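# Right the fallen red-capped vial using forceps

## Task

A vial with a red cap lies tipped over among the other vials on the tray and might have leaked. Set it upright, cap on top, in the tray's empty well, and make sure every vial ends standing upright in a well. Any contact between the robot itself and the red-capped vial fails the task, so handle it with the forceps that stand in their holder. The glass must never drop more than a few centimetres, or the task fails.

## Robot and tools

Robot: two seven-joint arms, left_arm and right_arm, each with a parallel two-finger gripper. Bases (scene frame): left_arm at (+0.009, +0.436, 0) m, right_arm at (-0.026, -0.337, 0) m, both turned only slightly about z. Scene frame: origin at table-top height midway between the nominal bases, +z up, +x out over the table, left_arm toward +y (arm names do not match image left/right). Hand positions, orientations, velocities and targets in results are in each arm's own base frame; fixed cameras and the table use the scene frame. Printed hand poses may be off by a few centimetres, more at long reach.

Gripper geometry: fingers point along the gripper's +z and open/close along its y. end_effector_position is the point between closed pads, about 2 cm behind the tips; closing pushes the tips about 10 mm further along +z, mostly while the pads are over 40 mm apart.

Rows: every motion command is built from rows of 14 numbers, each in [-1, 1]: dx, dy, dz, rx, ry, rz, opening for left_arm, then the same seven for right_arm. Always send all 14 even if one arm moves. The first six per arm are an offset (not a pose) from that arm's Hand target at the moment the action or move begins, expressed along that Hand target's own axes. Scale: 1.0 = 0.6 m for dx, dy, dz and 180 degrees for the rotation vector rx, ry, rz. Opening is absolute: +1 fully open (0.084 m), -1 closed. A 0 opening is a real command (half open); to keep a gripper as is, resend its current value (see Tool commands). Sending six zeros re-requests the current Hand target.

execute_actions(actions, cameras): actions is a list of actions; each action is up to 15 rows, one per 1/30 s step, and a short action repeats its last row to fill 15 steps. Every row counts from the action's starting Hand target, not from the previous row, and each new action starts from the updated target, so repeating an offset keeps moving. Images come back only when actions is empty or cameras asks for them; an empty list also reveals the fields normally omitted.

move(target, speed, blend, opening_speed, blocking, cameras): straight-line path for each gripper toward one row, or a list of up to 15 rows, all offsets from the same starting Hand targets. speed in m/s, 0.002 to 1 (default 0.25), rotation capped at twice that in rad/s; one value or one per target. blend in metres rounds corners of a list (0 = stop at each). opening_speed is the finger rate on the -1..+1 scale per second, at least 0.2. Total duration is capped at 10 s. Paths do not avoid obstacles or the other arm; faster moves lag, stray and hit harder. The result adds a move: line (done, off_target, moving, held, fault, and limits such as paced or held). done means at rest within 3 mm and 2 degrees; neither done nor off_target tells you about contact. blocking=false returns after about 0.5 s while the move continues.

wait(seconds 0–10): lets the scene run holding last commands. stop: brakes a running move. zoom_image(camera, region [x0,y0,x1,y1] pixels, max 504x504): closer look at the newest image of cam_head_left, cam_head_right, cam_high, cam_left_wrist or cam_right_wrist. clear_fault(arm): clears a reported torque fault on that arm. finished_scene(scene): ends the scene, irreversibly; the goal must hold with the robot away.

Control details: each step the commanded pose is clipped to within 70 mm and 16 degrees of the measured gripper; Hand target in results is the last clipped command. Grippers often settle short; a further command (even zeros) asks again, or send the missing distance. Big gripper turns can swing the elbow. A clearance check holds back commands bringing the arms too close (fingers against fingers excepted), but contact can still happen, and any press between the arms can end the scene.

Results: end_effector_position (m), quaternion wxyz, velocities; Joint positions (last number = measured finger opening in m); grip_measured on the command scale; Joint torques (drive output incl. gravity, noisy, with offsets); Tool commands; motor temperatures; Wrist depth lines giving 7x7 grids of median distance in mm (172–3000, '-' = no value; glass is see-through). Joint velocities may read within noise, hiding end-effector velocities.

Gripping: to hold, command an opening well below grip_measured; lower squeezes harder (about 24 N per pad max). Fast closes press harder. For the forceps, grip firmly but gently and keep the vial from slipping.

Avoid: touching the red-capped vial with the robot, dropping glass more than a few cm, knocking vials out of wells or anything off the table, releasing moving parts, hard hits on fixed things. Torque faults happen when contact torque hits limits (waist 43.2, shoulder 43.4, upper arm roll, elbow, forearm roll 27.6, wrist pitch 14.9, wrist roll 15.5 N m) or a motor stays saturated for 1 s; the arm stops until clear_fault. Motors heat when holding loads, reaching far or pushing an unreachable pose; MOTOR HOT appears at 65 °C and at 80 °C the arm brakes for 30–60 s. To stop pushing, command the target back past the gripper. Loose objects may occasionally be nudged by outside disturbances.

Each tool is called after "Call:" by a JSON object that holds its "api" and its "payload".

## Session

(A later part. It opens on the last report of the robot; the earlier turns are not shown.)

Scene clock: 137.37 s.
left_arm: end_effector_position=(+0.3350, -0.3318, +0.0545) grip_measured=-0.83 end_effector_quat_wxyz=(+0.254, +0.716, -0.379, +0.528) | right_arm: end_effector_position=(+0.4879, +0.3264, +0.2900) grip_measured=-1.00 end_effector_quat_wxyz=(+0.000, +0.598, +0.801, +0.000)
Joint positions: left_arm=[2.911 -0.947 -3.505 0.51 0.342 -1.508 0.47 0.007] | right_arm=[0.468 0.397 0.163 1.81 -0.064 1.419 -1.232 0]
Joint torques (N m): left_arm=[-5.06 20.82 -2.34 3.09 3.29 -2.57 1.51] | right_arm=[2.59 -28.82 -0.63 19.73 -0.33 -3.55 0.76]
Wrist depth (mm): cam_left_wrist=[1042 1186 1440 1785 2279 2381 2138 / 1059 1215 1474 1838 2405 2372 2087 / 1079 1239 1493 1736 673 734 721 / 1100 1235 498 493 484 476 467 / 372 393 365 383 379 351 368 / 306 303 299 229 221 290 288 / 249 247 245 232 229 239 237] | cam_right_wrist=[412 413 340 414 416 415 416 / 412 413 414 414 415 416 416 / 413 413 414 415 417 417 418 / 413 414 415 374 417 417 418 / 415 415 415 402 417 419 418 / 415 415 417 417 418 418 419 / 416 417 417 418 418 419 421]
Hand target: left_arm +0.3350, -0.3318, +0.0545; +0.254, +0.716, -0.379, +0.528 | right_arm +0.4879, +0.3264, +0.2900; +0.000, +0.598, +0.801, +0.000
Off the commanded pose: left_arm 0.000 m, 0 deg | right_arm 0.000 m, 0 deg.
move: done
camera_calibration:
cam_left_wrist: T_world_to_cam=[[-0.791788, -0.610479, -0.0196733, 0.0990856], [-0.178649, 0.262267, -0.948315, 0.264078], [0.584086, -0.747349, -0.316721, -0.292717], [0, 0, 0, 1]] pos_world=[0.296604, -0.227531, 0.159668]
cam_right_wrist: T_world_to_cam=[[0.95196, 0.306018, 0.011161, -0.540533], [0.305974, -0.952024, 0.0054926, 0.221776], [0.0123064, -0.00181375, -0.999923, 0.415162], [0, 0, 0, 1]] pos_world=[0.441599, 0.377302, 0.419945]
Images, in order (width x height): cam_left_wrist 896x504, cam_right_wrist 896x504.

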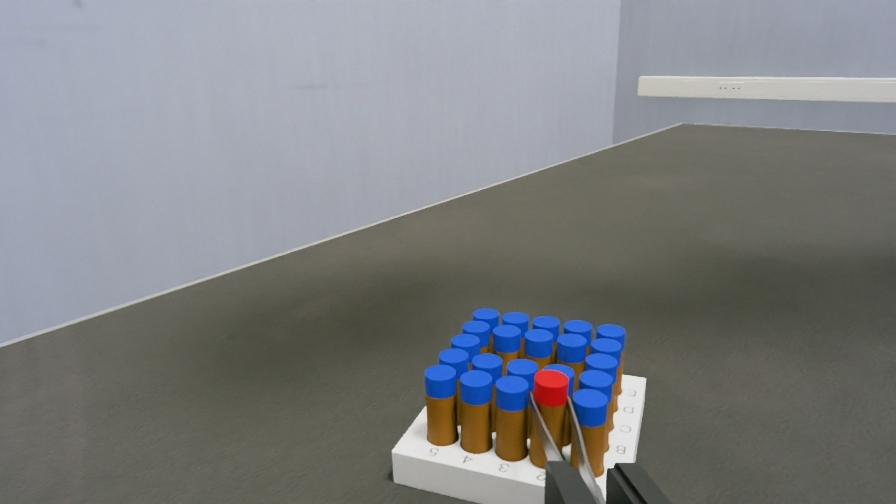

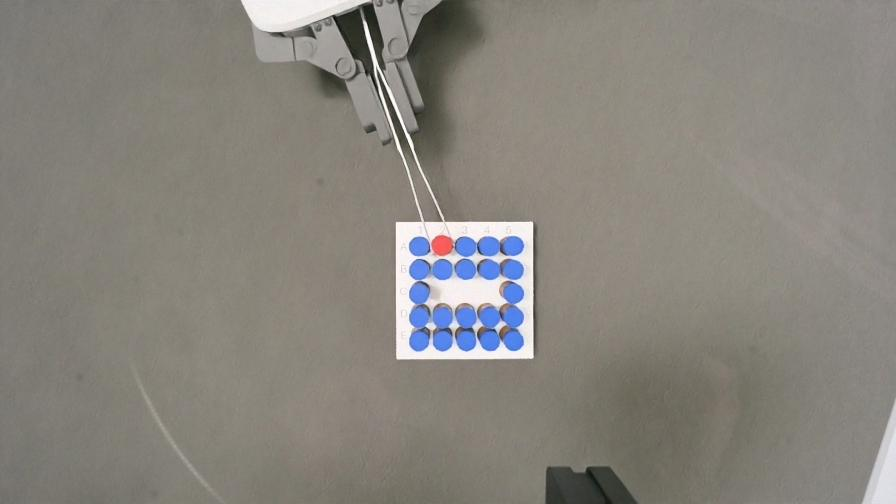

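Call:
{"api": "move", "payload": {"target": [-0.0047,0,0.0016,0,0,0,-0.92,0,0,0,0,0,0,-1], "speed": 0.015, "cameras": ["cam_left_wrist","cam_right_wrist"]}}

Call:
{"api": "zoom_image", "payload": {"camera": "cam_right_wrist", "region": [411, 225, 471, 275]}}

Call:
{"api": "zoom_image", "payload": {"camera": "cam_left_wrist", "region": [480, 364, 620, 504]}}

Scene clock: 138.37 s.
left_arm: end_effector_position=(+0.3351, -0.3318, +0.0515) grip_measured=-0.83 end_effector_quat_wxyz=(+0.254, +0.716, -0.379, +0.528) | right_arm: end_effector_position=(+0.4879, +0.3264, +0.2900) grip_measured=-1.00 end_effector_quat_wxyz=(+0.000, +0.598, +0.801, +0.000)
Joint positions: left_arm=[2.909 -0.959 -3.502 0.517 0.345 -1.512 0.473 0.007] | right_arm=[0.468 0.397 0.163 1.81 -0.064 1.419 -1.232 0]
Joint torques (N m): left_arm=[-5.21 20.05 -2.16 2.65 3.14 -2.32 1.47] | right_arm=[2.49 -28.84 -0.58 19.54 -0.38 -3.6 0.77]
Wrist depth (mm): cam_left_wrist=[1037 1196 1443 1785 2294 2422 2106 / 1063 1224 1474 1838 2381 2389 2106 / 1079 1250 1490 1723 660 722 704 / 1094 1233 490 484 476 467 460 / 367 385 359 353 372 366 361 / 301 297 294 227 218 286 283 / 245 243 241 227 225 235 233] | cam_right_wrist=[412 412 344 414 415 416 416 / 413 414 414 415 415 416 417 / 413 414 415 416 416 416 417 / 414 414 415 375 416 417 417 / 414 414 416 402 417 419 419 / 415 415 416 417 417 418 419 / 416 417 417 418 418 419 420]
Hand target: left_arm +0.3351, -0.3318, +0.0515; +0.254, +0.716, -0.379, +0.528 | right_arm +0.4879, +0.3264, +0.2900; +0.000, +0.598, +0.801, +0.000
Off the commanded pose: left_arm 0.000 m, 0 deg | right_arm 0.000 m, 0 deg.
move: done
camera_calibration:
cam_left_wrist: T_world_to_cam=[[-0.791754, -0.61052, -0.0197737, 0.0991653], [-0.17852, 0.26223, -0.948349, 0.261278], [0.584171, -0.747329, -0.316612, -0.293657], [0, 0, 0, 1]] pos_world=[0.296704, -0.227431, 0.156768]
cam_right_wrist: T_world_to_cam=[[0.95196, 0.306018, 0.011161, -0.540533], [0.305974, -0.952024, 0.0054926, 0.221776], [0.0123064, -0.00181375, -0.999923, 0.415162], [0, 0, 0, 1]] pos_world=[0.441599, 0.377302, 0.419945]
Images, in order (width x height): cam_left_wrist 896x504, cam_right_wrist 896x504.

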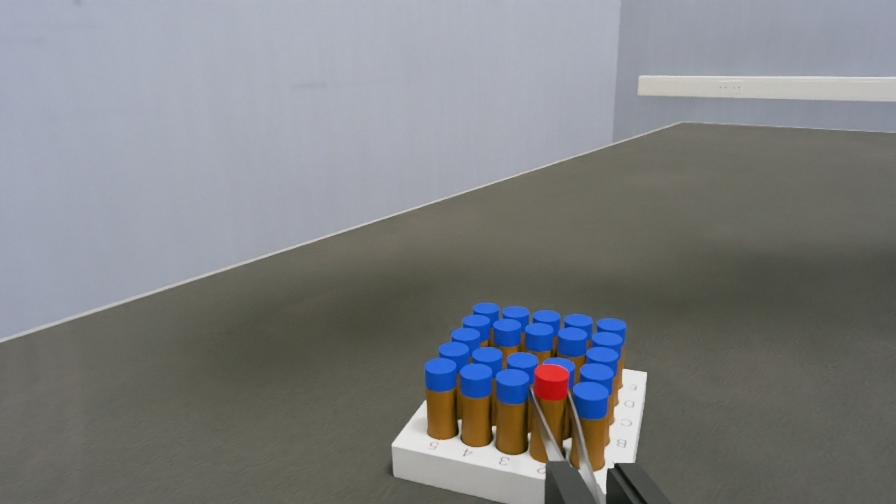

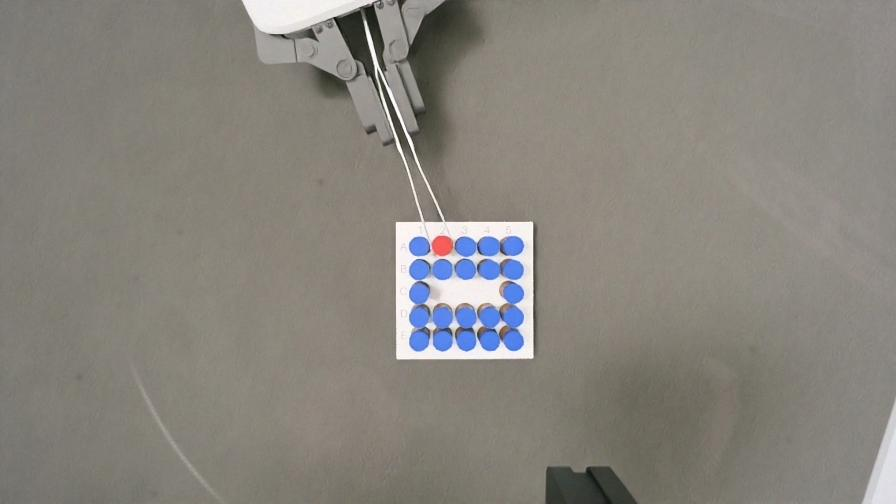

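Scaled by 8.400 from the camera's 896x504 image, which has a finer 1280x720 frame.

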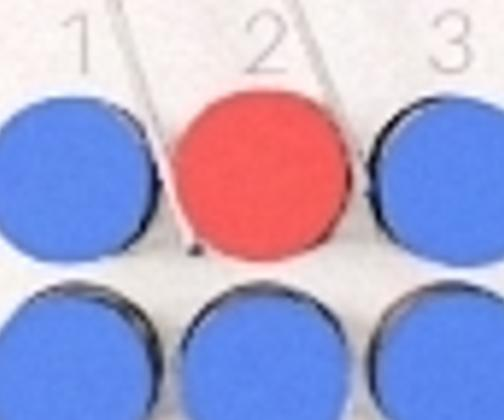

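Scaled by 3.600 from the camera's 896x504 image, which has a finer 1280x720 frame.

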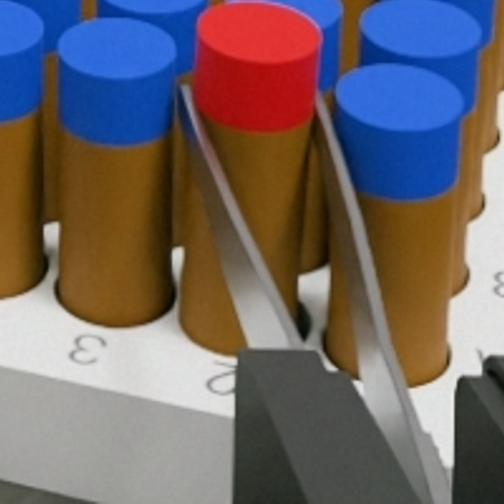

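Call:
{"api": "move", "payload": {"target": [[0.0038,0.0008,-0.0015,0,0,0,-0.92,0,0,0,0,0,0,-1],[-0.0016,0.0008,0.0003,0,0,0,-0.92,0,0,0,0,0,0,-1]], "speed": 0.015, "cameras": ["cam_left_wrist","cam_right_wrist"]}}

Call:
{"api": "zoom_image", "payload": {"camera": "cam_right_wrist", "region": [411, 225, 471, 275]}}

Call:
{"api": "zoom_image", "payload": {"camera": "cam_left_wrist", "region": [480, 364, 620, 504]}}

Scene clock: 139.77 s.
left_arm: end_effector_position=(+0.3347, -0.3320, +0.0506) grip_measured=-0.83 end_effector_quat_wxyz=(+0.254, +0.716, -0.379, +0.528) | right_arm: end_effector_position=(+0.4879, +0.3264, +0.2900) grip_measured=-1.00 end_effector_quat_wxyz=(+0.000, +0.598, +0.801, +0.000)
Joint positions: left_arm=[2.908 -0.963 -3.501 0.519 0.344 -1.514 0.475 0.007] | right_arm=[0.468 0.397 0.163 1.81 -0.064 1.419 -1.232 0]
Joint torques (N m): left_arm=[-5.33 20.18 -2.15 2.8 3.18 -2.25 1.61] | right_arm=[2.69 -28.93 -0.65 19.55 -0.53 -3.67 0.83]
Wrist depth (mm): cam_left_wrist=[1040 1180 1437 1776 2302 2364 2132 / 1058 1220 1477 1842 2381 2381 2106 / 1076 1246 1483 1715 657 718 702 / 1096 1226 486 479 472 463 457 / 363 382 357 351 344 363 338 / 298 296 292 226 218 283 281 / 243 241 239 227 223 233 231] | cam_right_wrist=[411 413 340 413 415 414 416 / 412 414 414 415 415 416 416 / 412 414 414 416 416 417 417 / 414 414 414 379 417 417 419 / 416 415 416 402 418 417 418 / 415 416 417 417 418 418 419 / 415 416 417 418 418 420 420]
Hand target: left_arm +0.3347, -0.3320, +0.0506; +0.254, +0.716, -0.379, +0.528 | right_arm +0.4879, +0.3264, +0.2900; +0.000, +0.598, +0.801, +0.000
Off the commanded pose: left_arm 0.000 m, 0 deg | right_arm 0.000 m, 0 deg.
move: done
camera_calibration:
cam_left_wrist: T_world_to_cam=[[-0.791741, -0.610539, -0.0196983, 0.0986074], [-0.178639, 0.262254, -0.94832, 0.260329], [0.584152, -0.747305, -0.316703, -0.293806], [0, 0, 0, 1]] pos_world=[0.296204, -0.227631, 0.155768]
cam_right_wrist: T_world_to_cam=[[0.95196, 0.306018, 0.011161, -0.540533], [0.305974, -0.952024, 0.0054926, 0.221776], [0.0123064, -0.00181375, -0.999923, 0.415162], [0, 0, 0, 1]] pos_world=[0.441599, 0.377302, 0.419945]
Images, in order (width x height): cam_left_wrist 896x504, cam_right_wrist 896x504.

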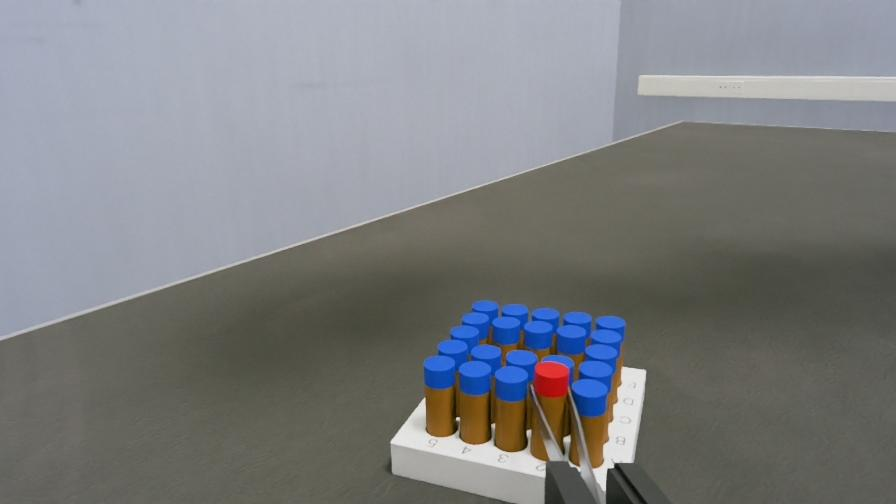

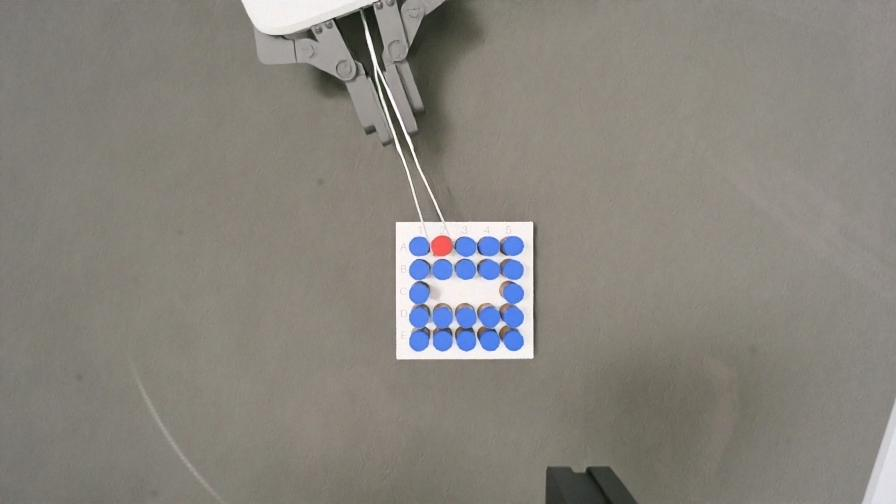

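Scaled by 8.400 from the camera's 896x504 image, which has a finer 1280x720 frame.

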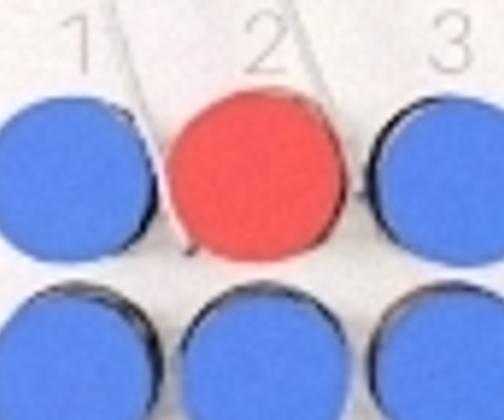

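Scaled by 3.600 from the camera's 896x504 image, which has a finer 1280x720 frame.

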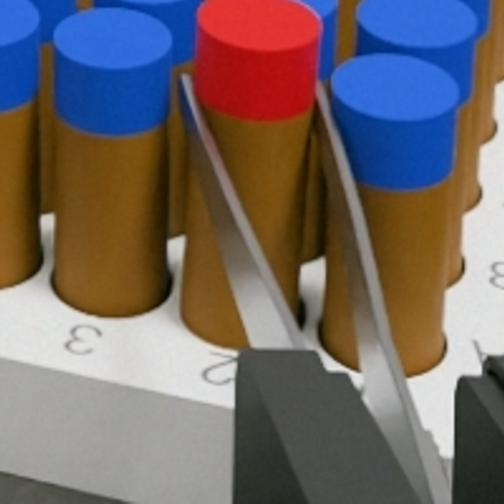

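Call:
{"api": "move", "payload": {"target": [0.0087,0,-0.0029,0,0,0,-0.92,0,0,0,0,0,0,-1], "speed": 0.03, "cameras": ["cam_left_wrist","cam_right_wrist"]}}

Call:
{"api": "zoom_image", "payload": {"camera": "cam_right_wrist", "region": [426, 230, 460, 264]}}

Call:
{"api": "zoom_image", "payload": {"camera": "cam_left_wrist", "region": [480, 374, 610, 504]}}

Scene clock: 140.87 s.
left_arm: end_effector_position=(+0.3345, -0.3321, +0.0560) grip_measured=-0.83 end_effector_quat_wxyz=(+0.254, +0.716, -0.379, +0.528) | right_arm: end_effector_position=(+0.4879, +0.3264, +0.2900) grip_measured=-1.00 end_effector_quat_wxyz=(+0.000, +0.598, +0.801, +0.000)
Joint positions: left_arm=[2.911 -0.941 -3.507 0.506 0.338 -1.507 0.469 0.007] | right_arm=[0.468 0.397 0.163 1.81 -0.064 1.419 -1.232 0]
Joint torques (N m): left_arm=[5.09 33.85 -6.64 -1.55 -2.24 -0.89 -1.62] | right_arm=[2.46 -28.8 -0.56 19.46 -0.55 -3.57 0.73]
Wrist depth (mm): cam_left_wrist=[1037 1194 1449 1795 2302 2381 2099 / 1058 1222 1477 1828 2397 2372 2119 / 1077 1260 1499 1745 679 741 724 / 1100 1233 505 497 489 480 472 / 376 396 369 388 381 355 371 / 309 306 303 232 220 293 291 / 252 249 248 231 223 241 239] | cam_right_wrist=[412 413 337 414 414 415 416 / 413 412 414 415 415 416 417 / 413 413 415 416 416 416 417 / 414 414 415 401 417 417 418 / 414 415 416 402 416 417 418 / 415 415 417 416 417 419 418 / 417 417 416 419 418 419 420]
Hand target: left_arm +0.3345, -0.3321, +0.0561; +0.254, +0.716, -0.379, +0.528 | right_arm +0.4879, +0.3264, +0.2900; +0.000, +0.598, +0.801, +0.000
Off the commanded pose: left_arm 0.000 m, 0 deg | right_arm 0.000 m, 0 deg.
move: done
camera_calibration:
cam_left_wrist: T_world_to_cam=[[-0.791788, -0.610479, -0.0196733, 0.0985991], [-0.178649, 0.262267, -0.948315, 0.265558], [0.584086, -0.747349, -0.316721, -0.292068], [0, 0, 0, 1]] pos_world=[0.296104, -0.227731, 0.161268]
cam_right_wrist: T_world_to_cam=[[0.95196, 0.306018, 0.011161, -0.540533], [0.305974, -0.952024, 0.0054926, 0.221776], [0.0123064, -0.00181375, -0.999923, 0.415162], [0, 0, 0, 1]] pos_world=[0.441599, 0.377302, 0.419945]
Images, in order (width x height): cam_left_wrist 896x504, cam_right_wrist 896x504.

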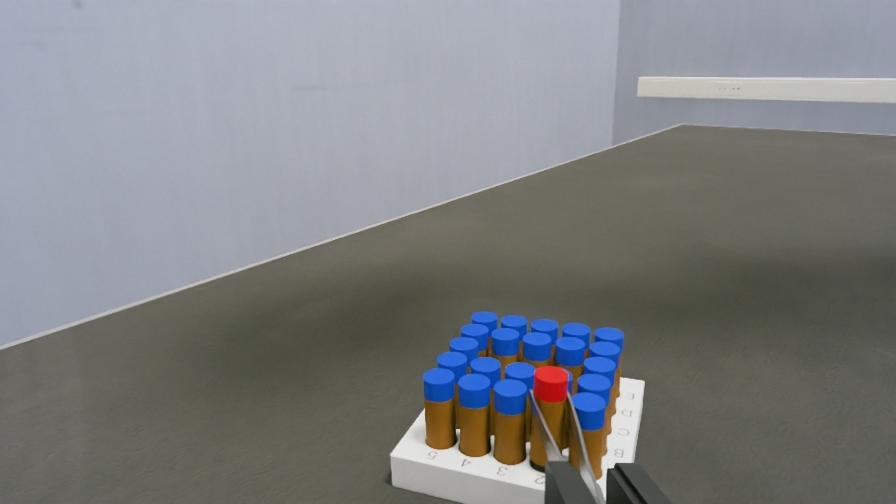

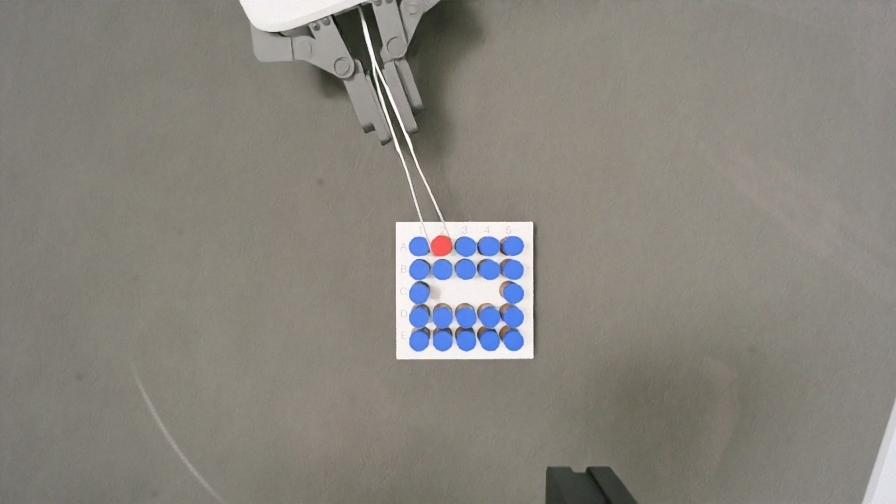

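Scaled by 14.824 from the camera's 896x504 image, which has a finer 1280x720 frame.

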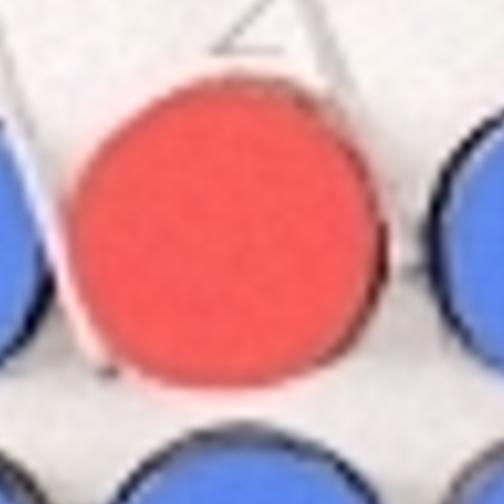

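Scaled by 3.877 from the camera's 896x504 image, which has a finer 1280x720 frame.

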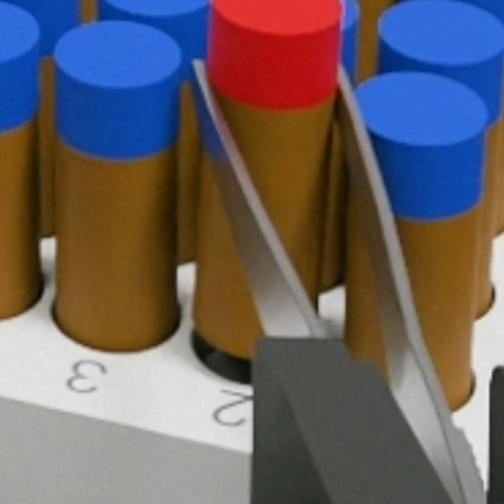

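Call:
{"api": "move", "payload": {"target": [[0.00025,0.00026,0.00075,0,0,0,-0.92,0,0,0,0,0,0,-1],[-0.0092,0.00026,0.00395,0,0,0,-0.92,0,0,0,0,0,0,-1]], "speed": 0.015, "cameras": ["cam_left_wrist","cam_right_wrist"]}}

Call:
{"api": "zoom_image", "payload": {"camera": "cam_right_wrist", "region": [426, 230, 460, 264]}}

Call:
{"api": "zoom_image", "payload": {"camera": "cam_left_wrist", "region": [480, 364, 620, 504]}}

Scene clock: 142.43 s.
left_arm: end_effector_position=(+0.3349, -0.3325, +0.0501) grip_measured=-0.83 end_effector_quat_wxyz=(+0.254, +0.716, -0.379, +0.528) | right_arm: end_effector_position=(+0.4879, +0.3264, +0.2900) grip_measured=-1.00 end_effector_quat_wxyz=(+0.000, +0.598, +0.801, +0.000)
Joint positions: left_arm=[2.907 -0.965 -3.501 0.521 0.344 -1.514 0.475 0.007] | right_arm=[0.468 0.397 0.163 1.81 -0.064 1.419 -1.232 0]
Joint torques (N m): left_arm=[-5.2 19.96 -1.89 2.76 3.28 -2.25 1.52] | right_arm=[2.56 -28.95 -0.69 19.45 -0.7 -3.64 0.76]
Wrist depth (mm): cam_left_wrist=[1034 1184 1443 1776 2294 2364 2119 / 1061 1224 1474 1838 2372 2364 2106 / 1079 1255 1483 1706 657 715 697 / 1098 1222 485 478 470 462 455 / 362 382 355 350 343 362 337 / 298 295 291 226 218 282 280 / 242 240 238 226 222 232 230] | cam_right_wrist=[410 412 340 414 415 416 417 / 412 414 413 413 416 416 416 / 413 414 415 415 415 416 417 / 414 414 415 401 417 417 417 / 415 415 415 402 417 419 418 / 414 415 417 418 418 418 419 / 415 417 418 418 418 419 420]
Hand target: left_arm +0.3349, -0.3325, +0.0501; +0.254, +0.716, -0.379, +0.528 | right_arm +0.4879, +0.3264, +0.2900; +0.000, +0.598, +0.801, +0.000
Off the commanded pose: left_arm 0.000 m, 0 deg | right_arm 0.000 m, 0 deg.
move: done
camera_calibration:
cam_left_wrist: T_world_to_cam=[[-0.791754, -0.61052, -0.0197737, 0.0984707], [-0.17852, 0.26223, -0.948349, 0.259986], [0.584171, -0.747329, -0.316612, -0.29448], [0, 0, 0, 1]] pos_world=[0.296404, -0.228131, 0.155268]
cam_right_wrist: T_world_to_cam=[[0.95196, 0.306018, 0.011161, -0.540533], [0.305974, -0.952024, 0.0054926, 0.221776], [0.0123064, -0.00181375, -0.999923, 0.415162], [0, 0, 0, 1]] pos_world=[0.441599, 0.377302, 0.419945]
Images, in order (width x height): cam_left_wrist 896x504, cam_right_wrist 896x504.

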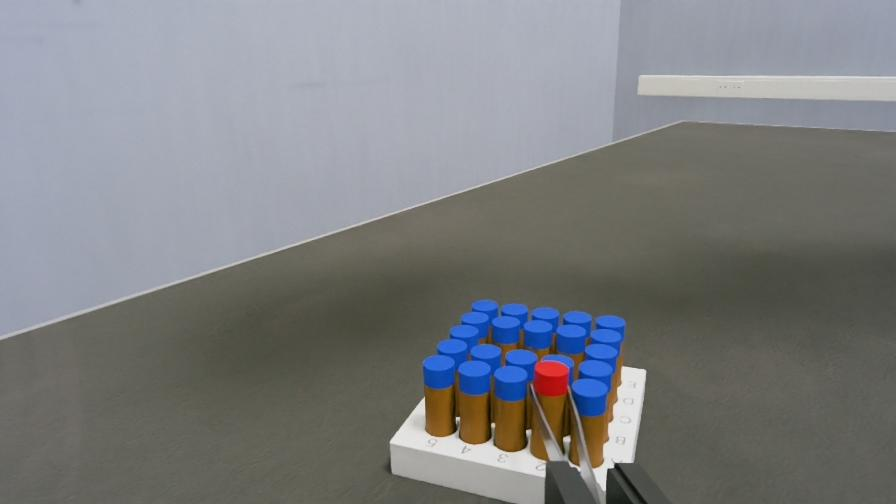

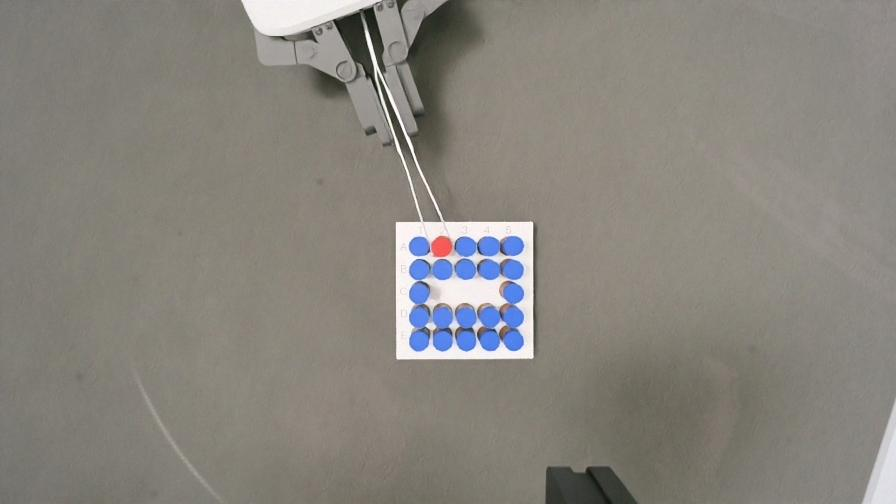

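Scaled by 14.824 from the camera's 896x504 image, which has a finer 1280x720 frame.

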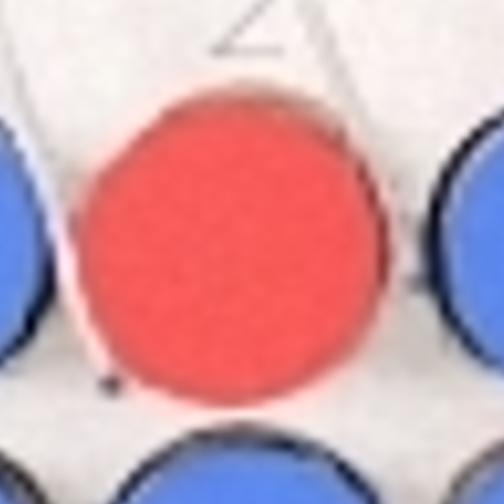

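Scaled by 3.600 from the camera's 896x504 image, which has a finer 1280x720 frame.

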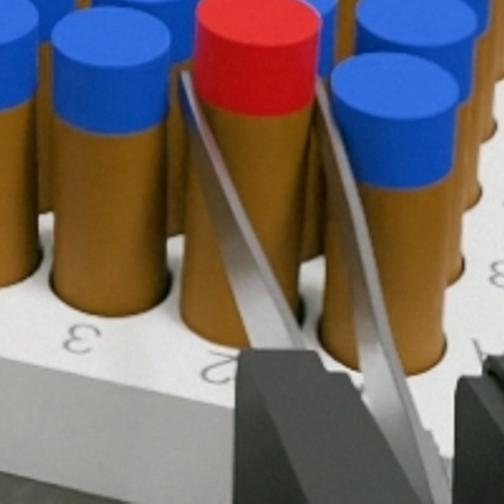

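Call:
{"api": "move", "payload": {"target": [[0.0079,0,-0.0026,0,0,0,-0.92,0,0,0,0,0,0,-1],[0.0081,0.0009,-0.0021,0,0,0,-0.92,0,0,0,0,0,0,-1],[0.0,0.0009,0.0006,0,0,0,-0.92,0,0,0,0,0,0,-1]], "speed": 0.02, "cameras": ["cam_left_wrist","cam_right_wrist"]}}

Call:
{"api": "zoom_image", "payload": {"camera": "cam_right_wrist", "region": [426, 230, 460, 264]}}

Call:
{"api": "zoom_image", "payload": {"camera": "cam_left_wrist", "region": [480, 364, 620, 504]}}

Scene clock: 143.97 s.
left_arm: end_effector_position=(+0.3346, -0.3330, +0.0499) grip_measured=-0.83 end_effector_quat_wxyz=(+0.254, +0.716, -0.379, +0.528) | right_arm: end_effector_position=(+0.4879, +0.3264, +0.2900) grip_measured=-1.00 end_effector_quat_wxyz=(+0.000, +0.598, +0.801, +0.000)
Joint positions: left_arm=[2.905 -0.966 -3.503 0.522 0.342 -1.514 0.475 0.007] | right_arm=[0.468 0.397 0.163 1.81 -0.064 1.419 -1.232 0]
Joint torques (N m): left_arm=[-5.13 20.8 -2.43 2.97 3.35 -2.55 1.54] | right_arm=[2.39 -28.99 -0.74 19.33 -0.72 -3.51 0.73]
Wrist depth (mm): cam_left_wrist=[1036 1188 1449 1767 2279 2405 2132 / 1053 1220 1474 1852 2340 2414 2099 / 1084 1250 1499 1723 652 713 696 / 1098 1224 484 478 470 461 455 / 362 382 354 272 342 361 336 / 297 295 291 227 217 282 279 / 242 240 238 226 222 232 230] | cam_right_wrist=[412 412 341 414 414 416 415 / 412 412 413 414 415 416 416 / 413 413 414 415 416 416 417 / 414 415 414 376 418 418 417 / 414 415 416 402 417 418 418 / 414 416 417 417 418 418 419 / 415 417 417 418 418 419 419]
Hand target: left_arm +0.3346, -0.3330, +0.0499; +0.254, +0.716, -0.379, +0.528 | right_arm +0.4879, +0.3264, +0.2900; +0.000, +0.598, +0.801, +0.000
Off the commanded pose: left_arm 0.000 m, 0 deg | right_arm 0.000 m, 0 deg.
move: done
camera_calibration:
cam_left_wrist: T_world_to_cam=[[-0.791788, -0.610479, -0.0196733, 0.0979478], [-0.178649, 0.262267, -0.948315, 0.260054], [0.584086, -0.747349, -0.316721, -0.294806], [0, 0, 0, 1]] pos_world=[0.296204, -0.228731, 0.155168]
cam_right_wrist: T_world_to_cam=[[0.95196, 0.306018, 0.011161, -0.540533], [0.305974, -0.952024, 0.0054926, 0.221776], [0.0123064, -0.00181375, -0.999923, 0.415162], [0, 0, 0, 1]] pos_world=[0.441599, 0.377302, 0.419945]
Images, in order (width x height): cam_left_wrist 896x504, cam_right_wrist 896x504.

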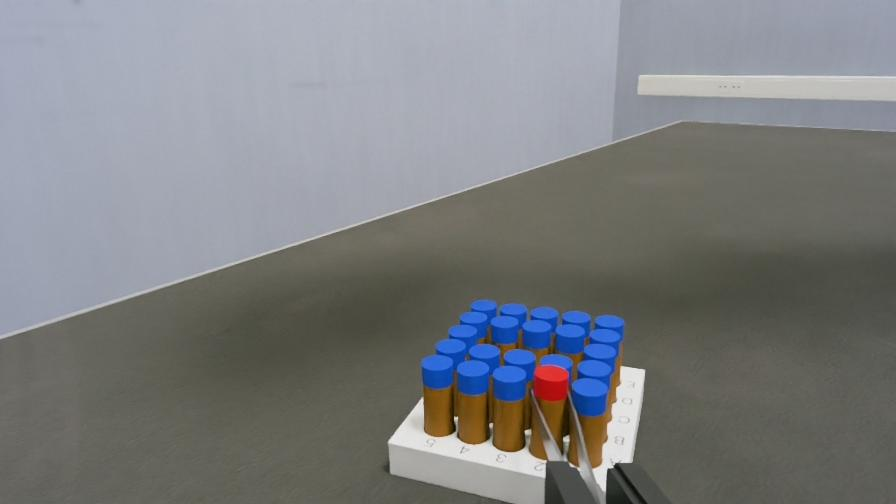

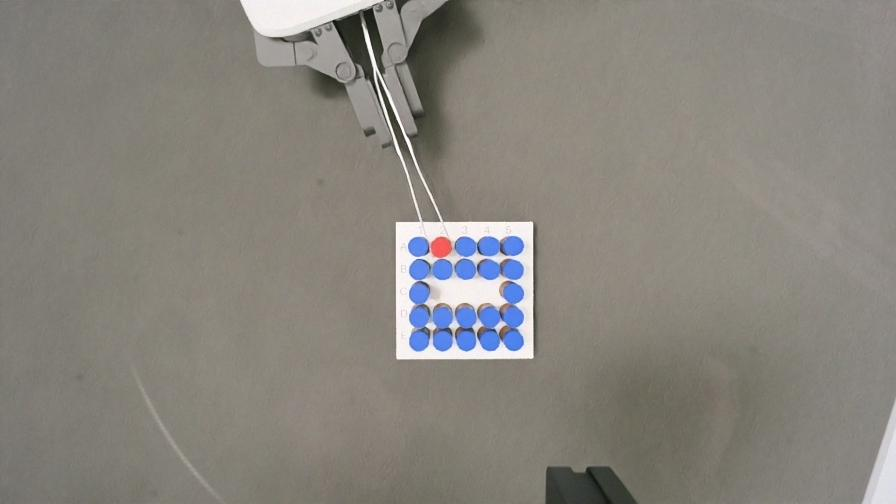

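Scaled by 14.824 from the camera's 896x504 image, which has a finer 1280x720 frame.

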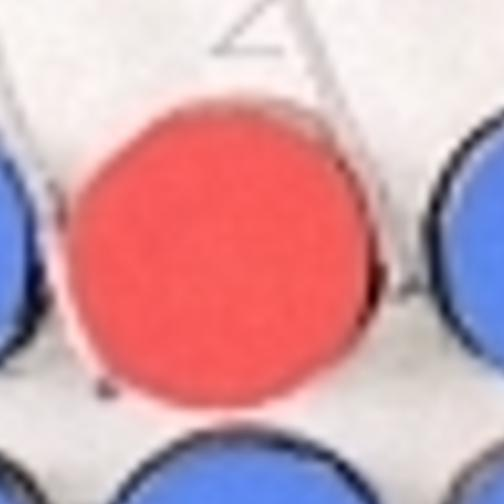

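Scaled by 3.600 from the camera's 896x504 image, which has a finer 1280x720 frame.

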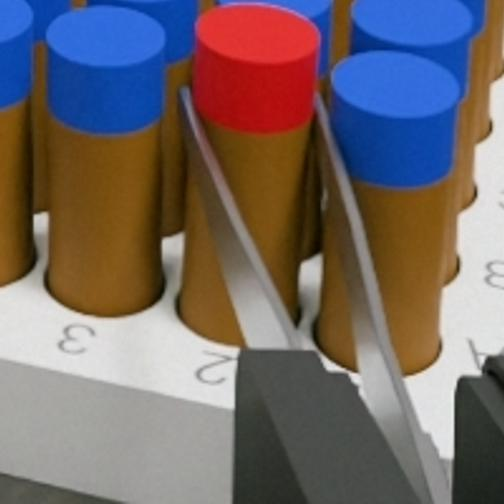

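Call:
{"api": "move", "payload": {"target": [-0.0052,0,0.0017,0,0,0,-0.92,0,0,0,0,0,0,-1], "speed": 0.015, "cameras": ["cam_left_wrist","cam_right_wrist"]}}

Call:
{"api": "zoom_image", "payload": {"camera": "cam_left_wrist", "region": [480, 364, 620, 504]}}

Call:
{"api": "zoom_image", "payload": {"camera": "cam_right_wrist", "region": [411, 225, 471, 275]}}

Scene clock: 144.87 s.
left_arm: end_effector_position=(+0.3347, -0.3330, +0.0467) grip_measured=-0.83 end_effector_quat_wxyz=(+0.254, +0.716, -0.379, +0.528) | right_arm: end_effector_position=(+0.4879, +0.3264, +0.2900) grip_measured=-1.00 end_effector_quat_wxyz=(+0.000, +0.598, +0.801, +0.000)
Joint positions: left_arm=[2.903 -0.979 -3.499 0.53 0.345 -1.518 0.478 0.007] | right_arm=[0.468 0.397 0.163 1.81 -0.064 1.419 -1.232 0]
Joint torques (N m): left_arm=[-4.99 21.01 -2.31 2.73 3.18 -2.39 1.49] | right_arm=[2.66 -28.88 -0.82 19.3 -0.78 -3.68 0.68]
Wrist depth (mm): cam_left_wrist=[1032 1186 1446 1767 2294 2389 2119 / 1054 1215 1480 1833 2364 2356 2099 / 1084 1250 1496 737 638 703 684 / 1094 1230 477 468 461 451 444 / 354 374 348 263 262 354 330 / 291 288 285 227 215 277 274 / 237 235 233 222 218 227 225] | cam_right_wrist=[412 413 349 413 415 415 415 / 413 413 414 414 416 416 416 / 413 414 414 416 416 417 417 / 414 414 415 402 416 417 419 / 414 415 416 402 417 418 418 / 414 417 416 417 418 418 420 / 416 416 418 417 419 419 420]
Hand target: left_arm +0.3347, -0.3330, +0.0467; +0.254, +0.716, -0.379, +0.528 | right_arm +0.4879, +0.3264, +0.2900; +0.000, +0.598, +0.801, +0.000
Off the commanded pose: left_arm 0.000 m, 0 deg | right_arm 0.000 m, 0 deg.
move: done
camera_calibration:
cam_left_wrist: T_world_to_cam=[[-0.791754, -0.61052, -0.0197737, 0.0980191], [-0.17852, 0.26223, -0.948349, 0.256874], [0.584171, -0.747329, -0.316612, -0.295872], [0, 0, 0, 1]] pos_world=[0.296304, -0.228631, 0.151868]
cam_right_wrist: T_world_to_cam=[[0.95196, 0.306018, 0.011161, -0.540533], [0.305974, -0.952024, 0.0054926, 0.221776], [0.0123064, -0.00181375, -0.999923, 0.415162], [0, 0, 0, 1]] pos_world=[0.441599, 0.377302, 0.419945]
Images, in order (width x height): cam_left_wrist 896x504, cam_right_wrist 896x504.

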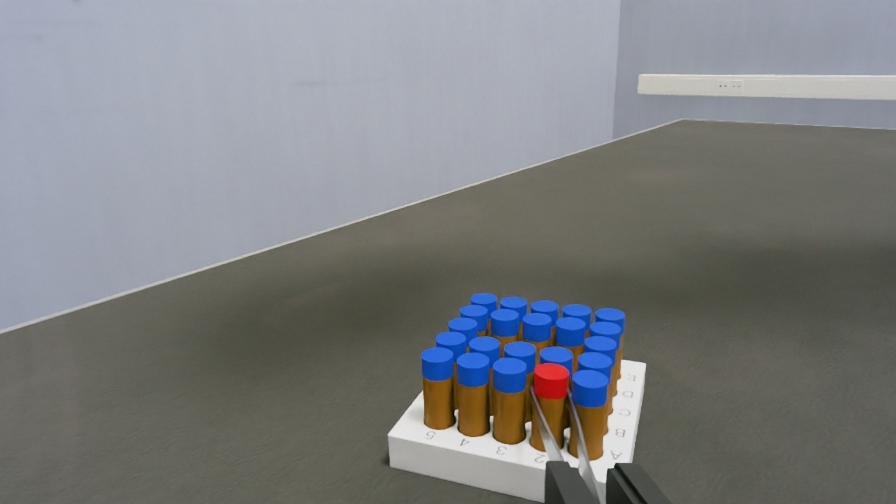

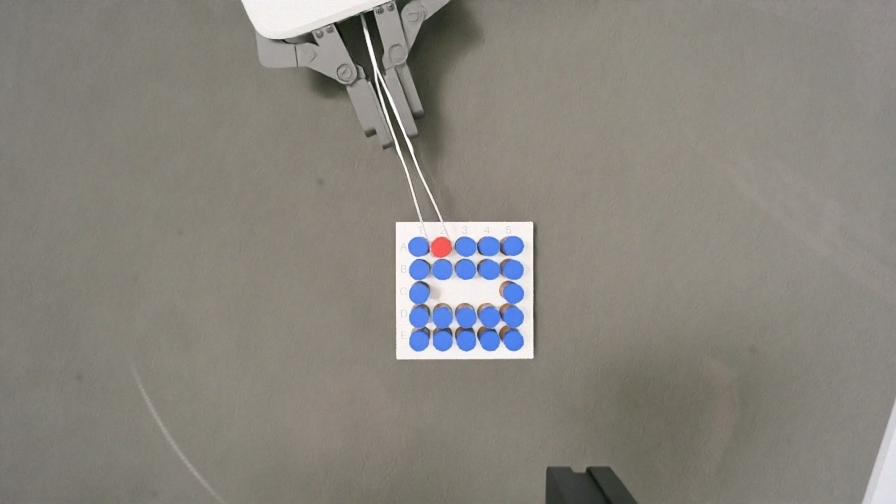

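Scaled by 3.600 from the camera's 896x504 image, which has a finer 1280x720 frame.

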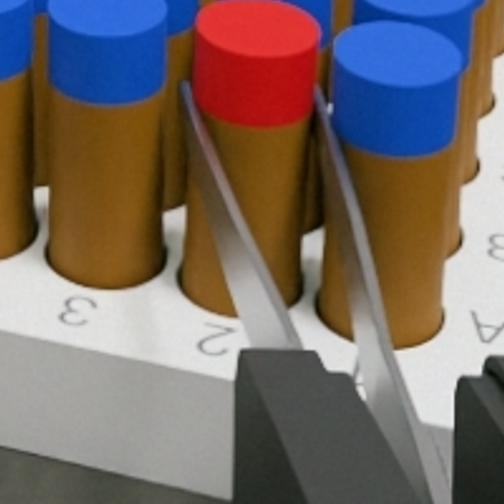

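Scaled by 8.400 from the camera's 896x504 image, which has a finer 1280x720 frame.

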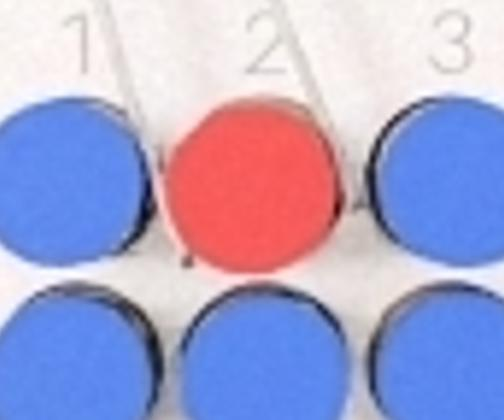

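Call:
{"api": "move", "payload": {"target": [0,0,0,0,0,0,-0.73,0,0,0,0,0,0,-1], "opening_speed": 0.2, "cameras": ["cam_left_wrist","cam_right_wrist"]}}

Call:
{"api": "zoom_image", "payload": {"camera": "cam_left_wrist", "region": [480, 364, 620, 504]}}

Call:
{"api": "zoom_image", "payload": {"camera": "cam_right_wrist", "region": [411, 225, 471, 275]}}

Scene clock: 146.20 s.
left_arm: end_effector_position=(+0.3347, -0.3330, +0.0467) grip_measured=-0.75 end_effector_quat_wxyz=(+0.254, +0.716, -0.379, +0.528) | right_arm: end_effector_position=(+0.4879, +0.3264, +0.2900) grip_measured=-1.00 end_effector_quat_wxyz=(+0.000, +0.598, +0.801, +0.000)
Joint positions: left_arm=[2.903 -0.979 -3.499 0.53 0.345 -1.518 0.478 0.011] | right_arm=[0.468 0.397 0.163 1.81 -0.064 1.419 -1.232 0]
Joint torques (N m): left_arm=[-5.07 21.28 -2.61 2.66 3.13 -2.16 1.43] | right_arm=[2.64 -28.94 -0.73 19.1 -0.66 -3.58 0.78]
Wrist depth (mm): cam_left_wrist=[1040 1199 1443 1785 2279 2397 2106 / 1063 1220 1468 1842 2372 2364 2112 / 1072 1248 1490 734 637 699 681 / 1091 1228 476 468 460 452 444 / 355 374 347 263 262 353 330 / 291 288 285 227 215 276 273 / 237 235 233 222 217 227 225] | cam_right_wrist=[412 413 344 413 415 417 416 / 413 413 414 414 415 416 416 / 413 413 414 415 416 417 417 / 414 415 415 375 416 417 418 / 414 415 416 402 417 418 419 / 415 416 417 417 418 419 420 / 415 416 417 417 419 419 420]
Hand target: left_arm +0.3347, -0.3330, +0.0467; +0.254, +0.716, -0.379, +0.528 | right_arm +0.4879, +0.3264, +0.2900; +0.000, +0.598, +0.801, +0.000
Off the commanded pose: left_arm 0.000 m, 0 deg | right_arm 0.000 m, 0 deg.
move: done
camera_calibration:
cam_left_wrist: T_world_to_cam=[[-0.791741, -0.610539, -0.0196983, 0.0979992], [-0.178639, 0.262254, -0.94832, 0.256911], [0.584152, -0.747305, -0.316703, -0.295847], [0, 0, 0, 1]] pos_world=[0.296304, -0.228631, 0.151868]
cam_right_wrist: T_world_to_cam=[[0.95196, 0.306018, 0.011161, -0.540533], [0.305974, -0.952024, 0.0054926, 0.221776], [0.0123064, -0.00181375, -0.999923, 0.415162], [0, 0, 0, 1]] pos_world=[0.441599, 0.377302, 0.419945]
Images, in order (width x height): cam_left_wrist 896x504, cam_right_wrist 896x504.

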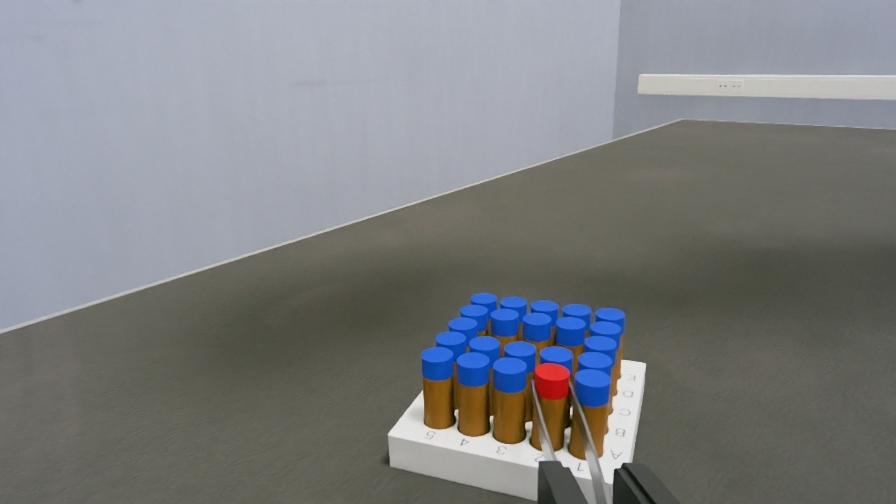

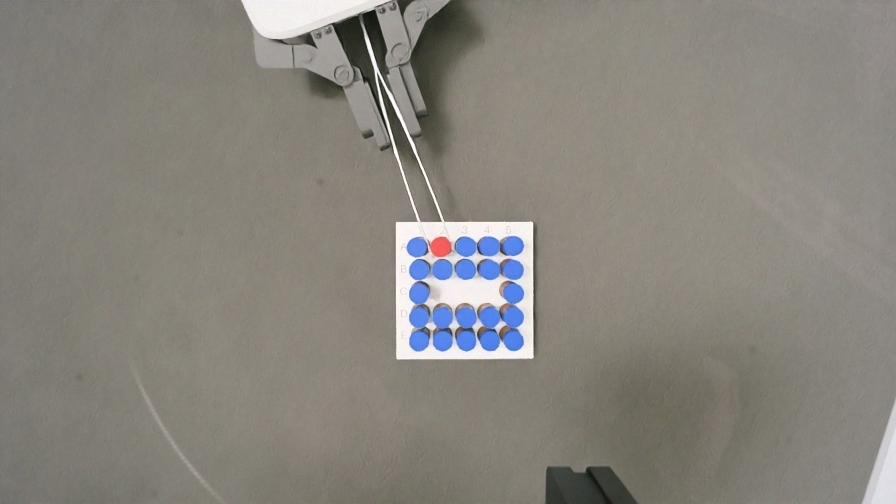

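Scaled by 3.600 from the camera's 896x504 image, which has a finer 1280x720 frame.

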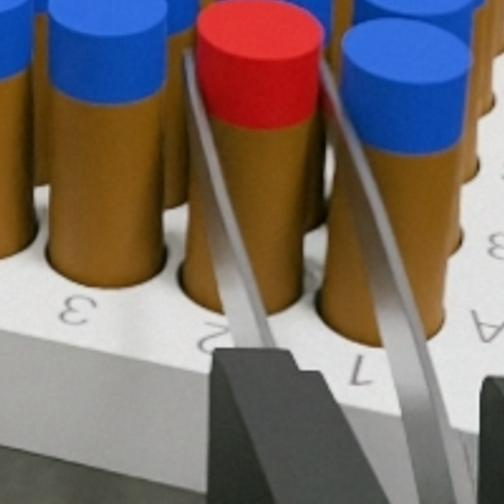

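Scaled by 8.400 from the camera's 896x504 image, which has a finer 1280x720 frame.

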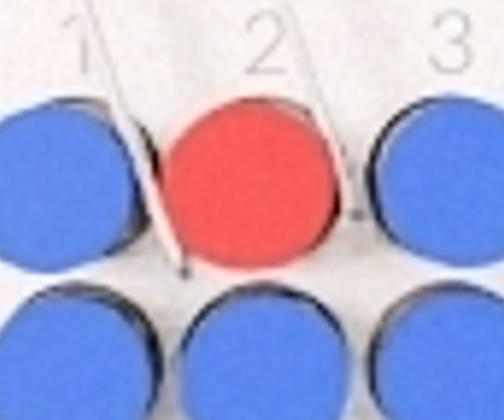

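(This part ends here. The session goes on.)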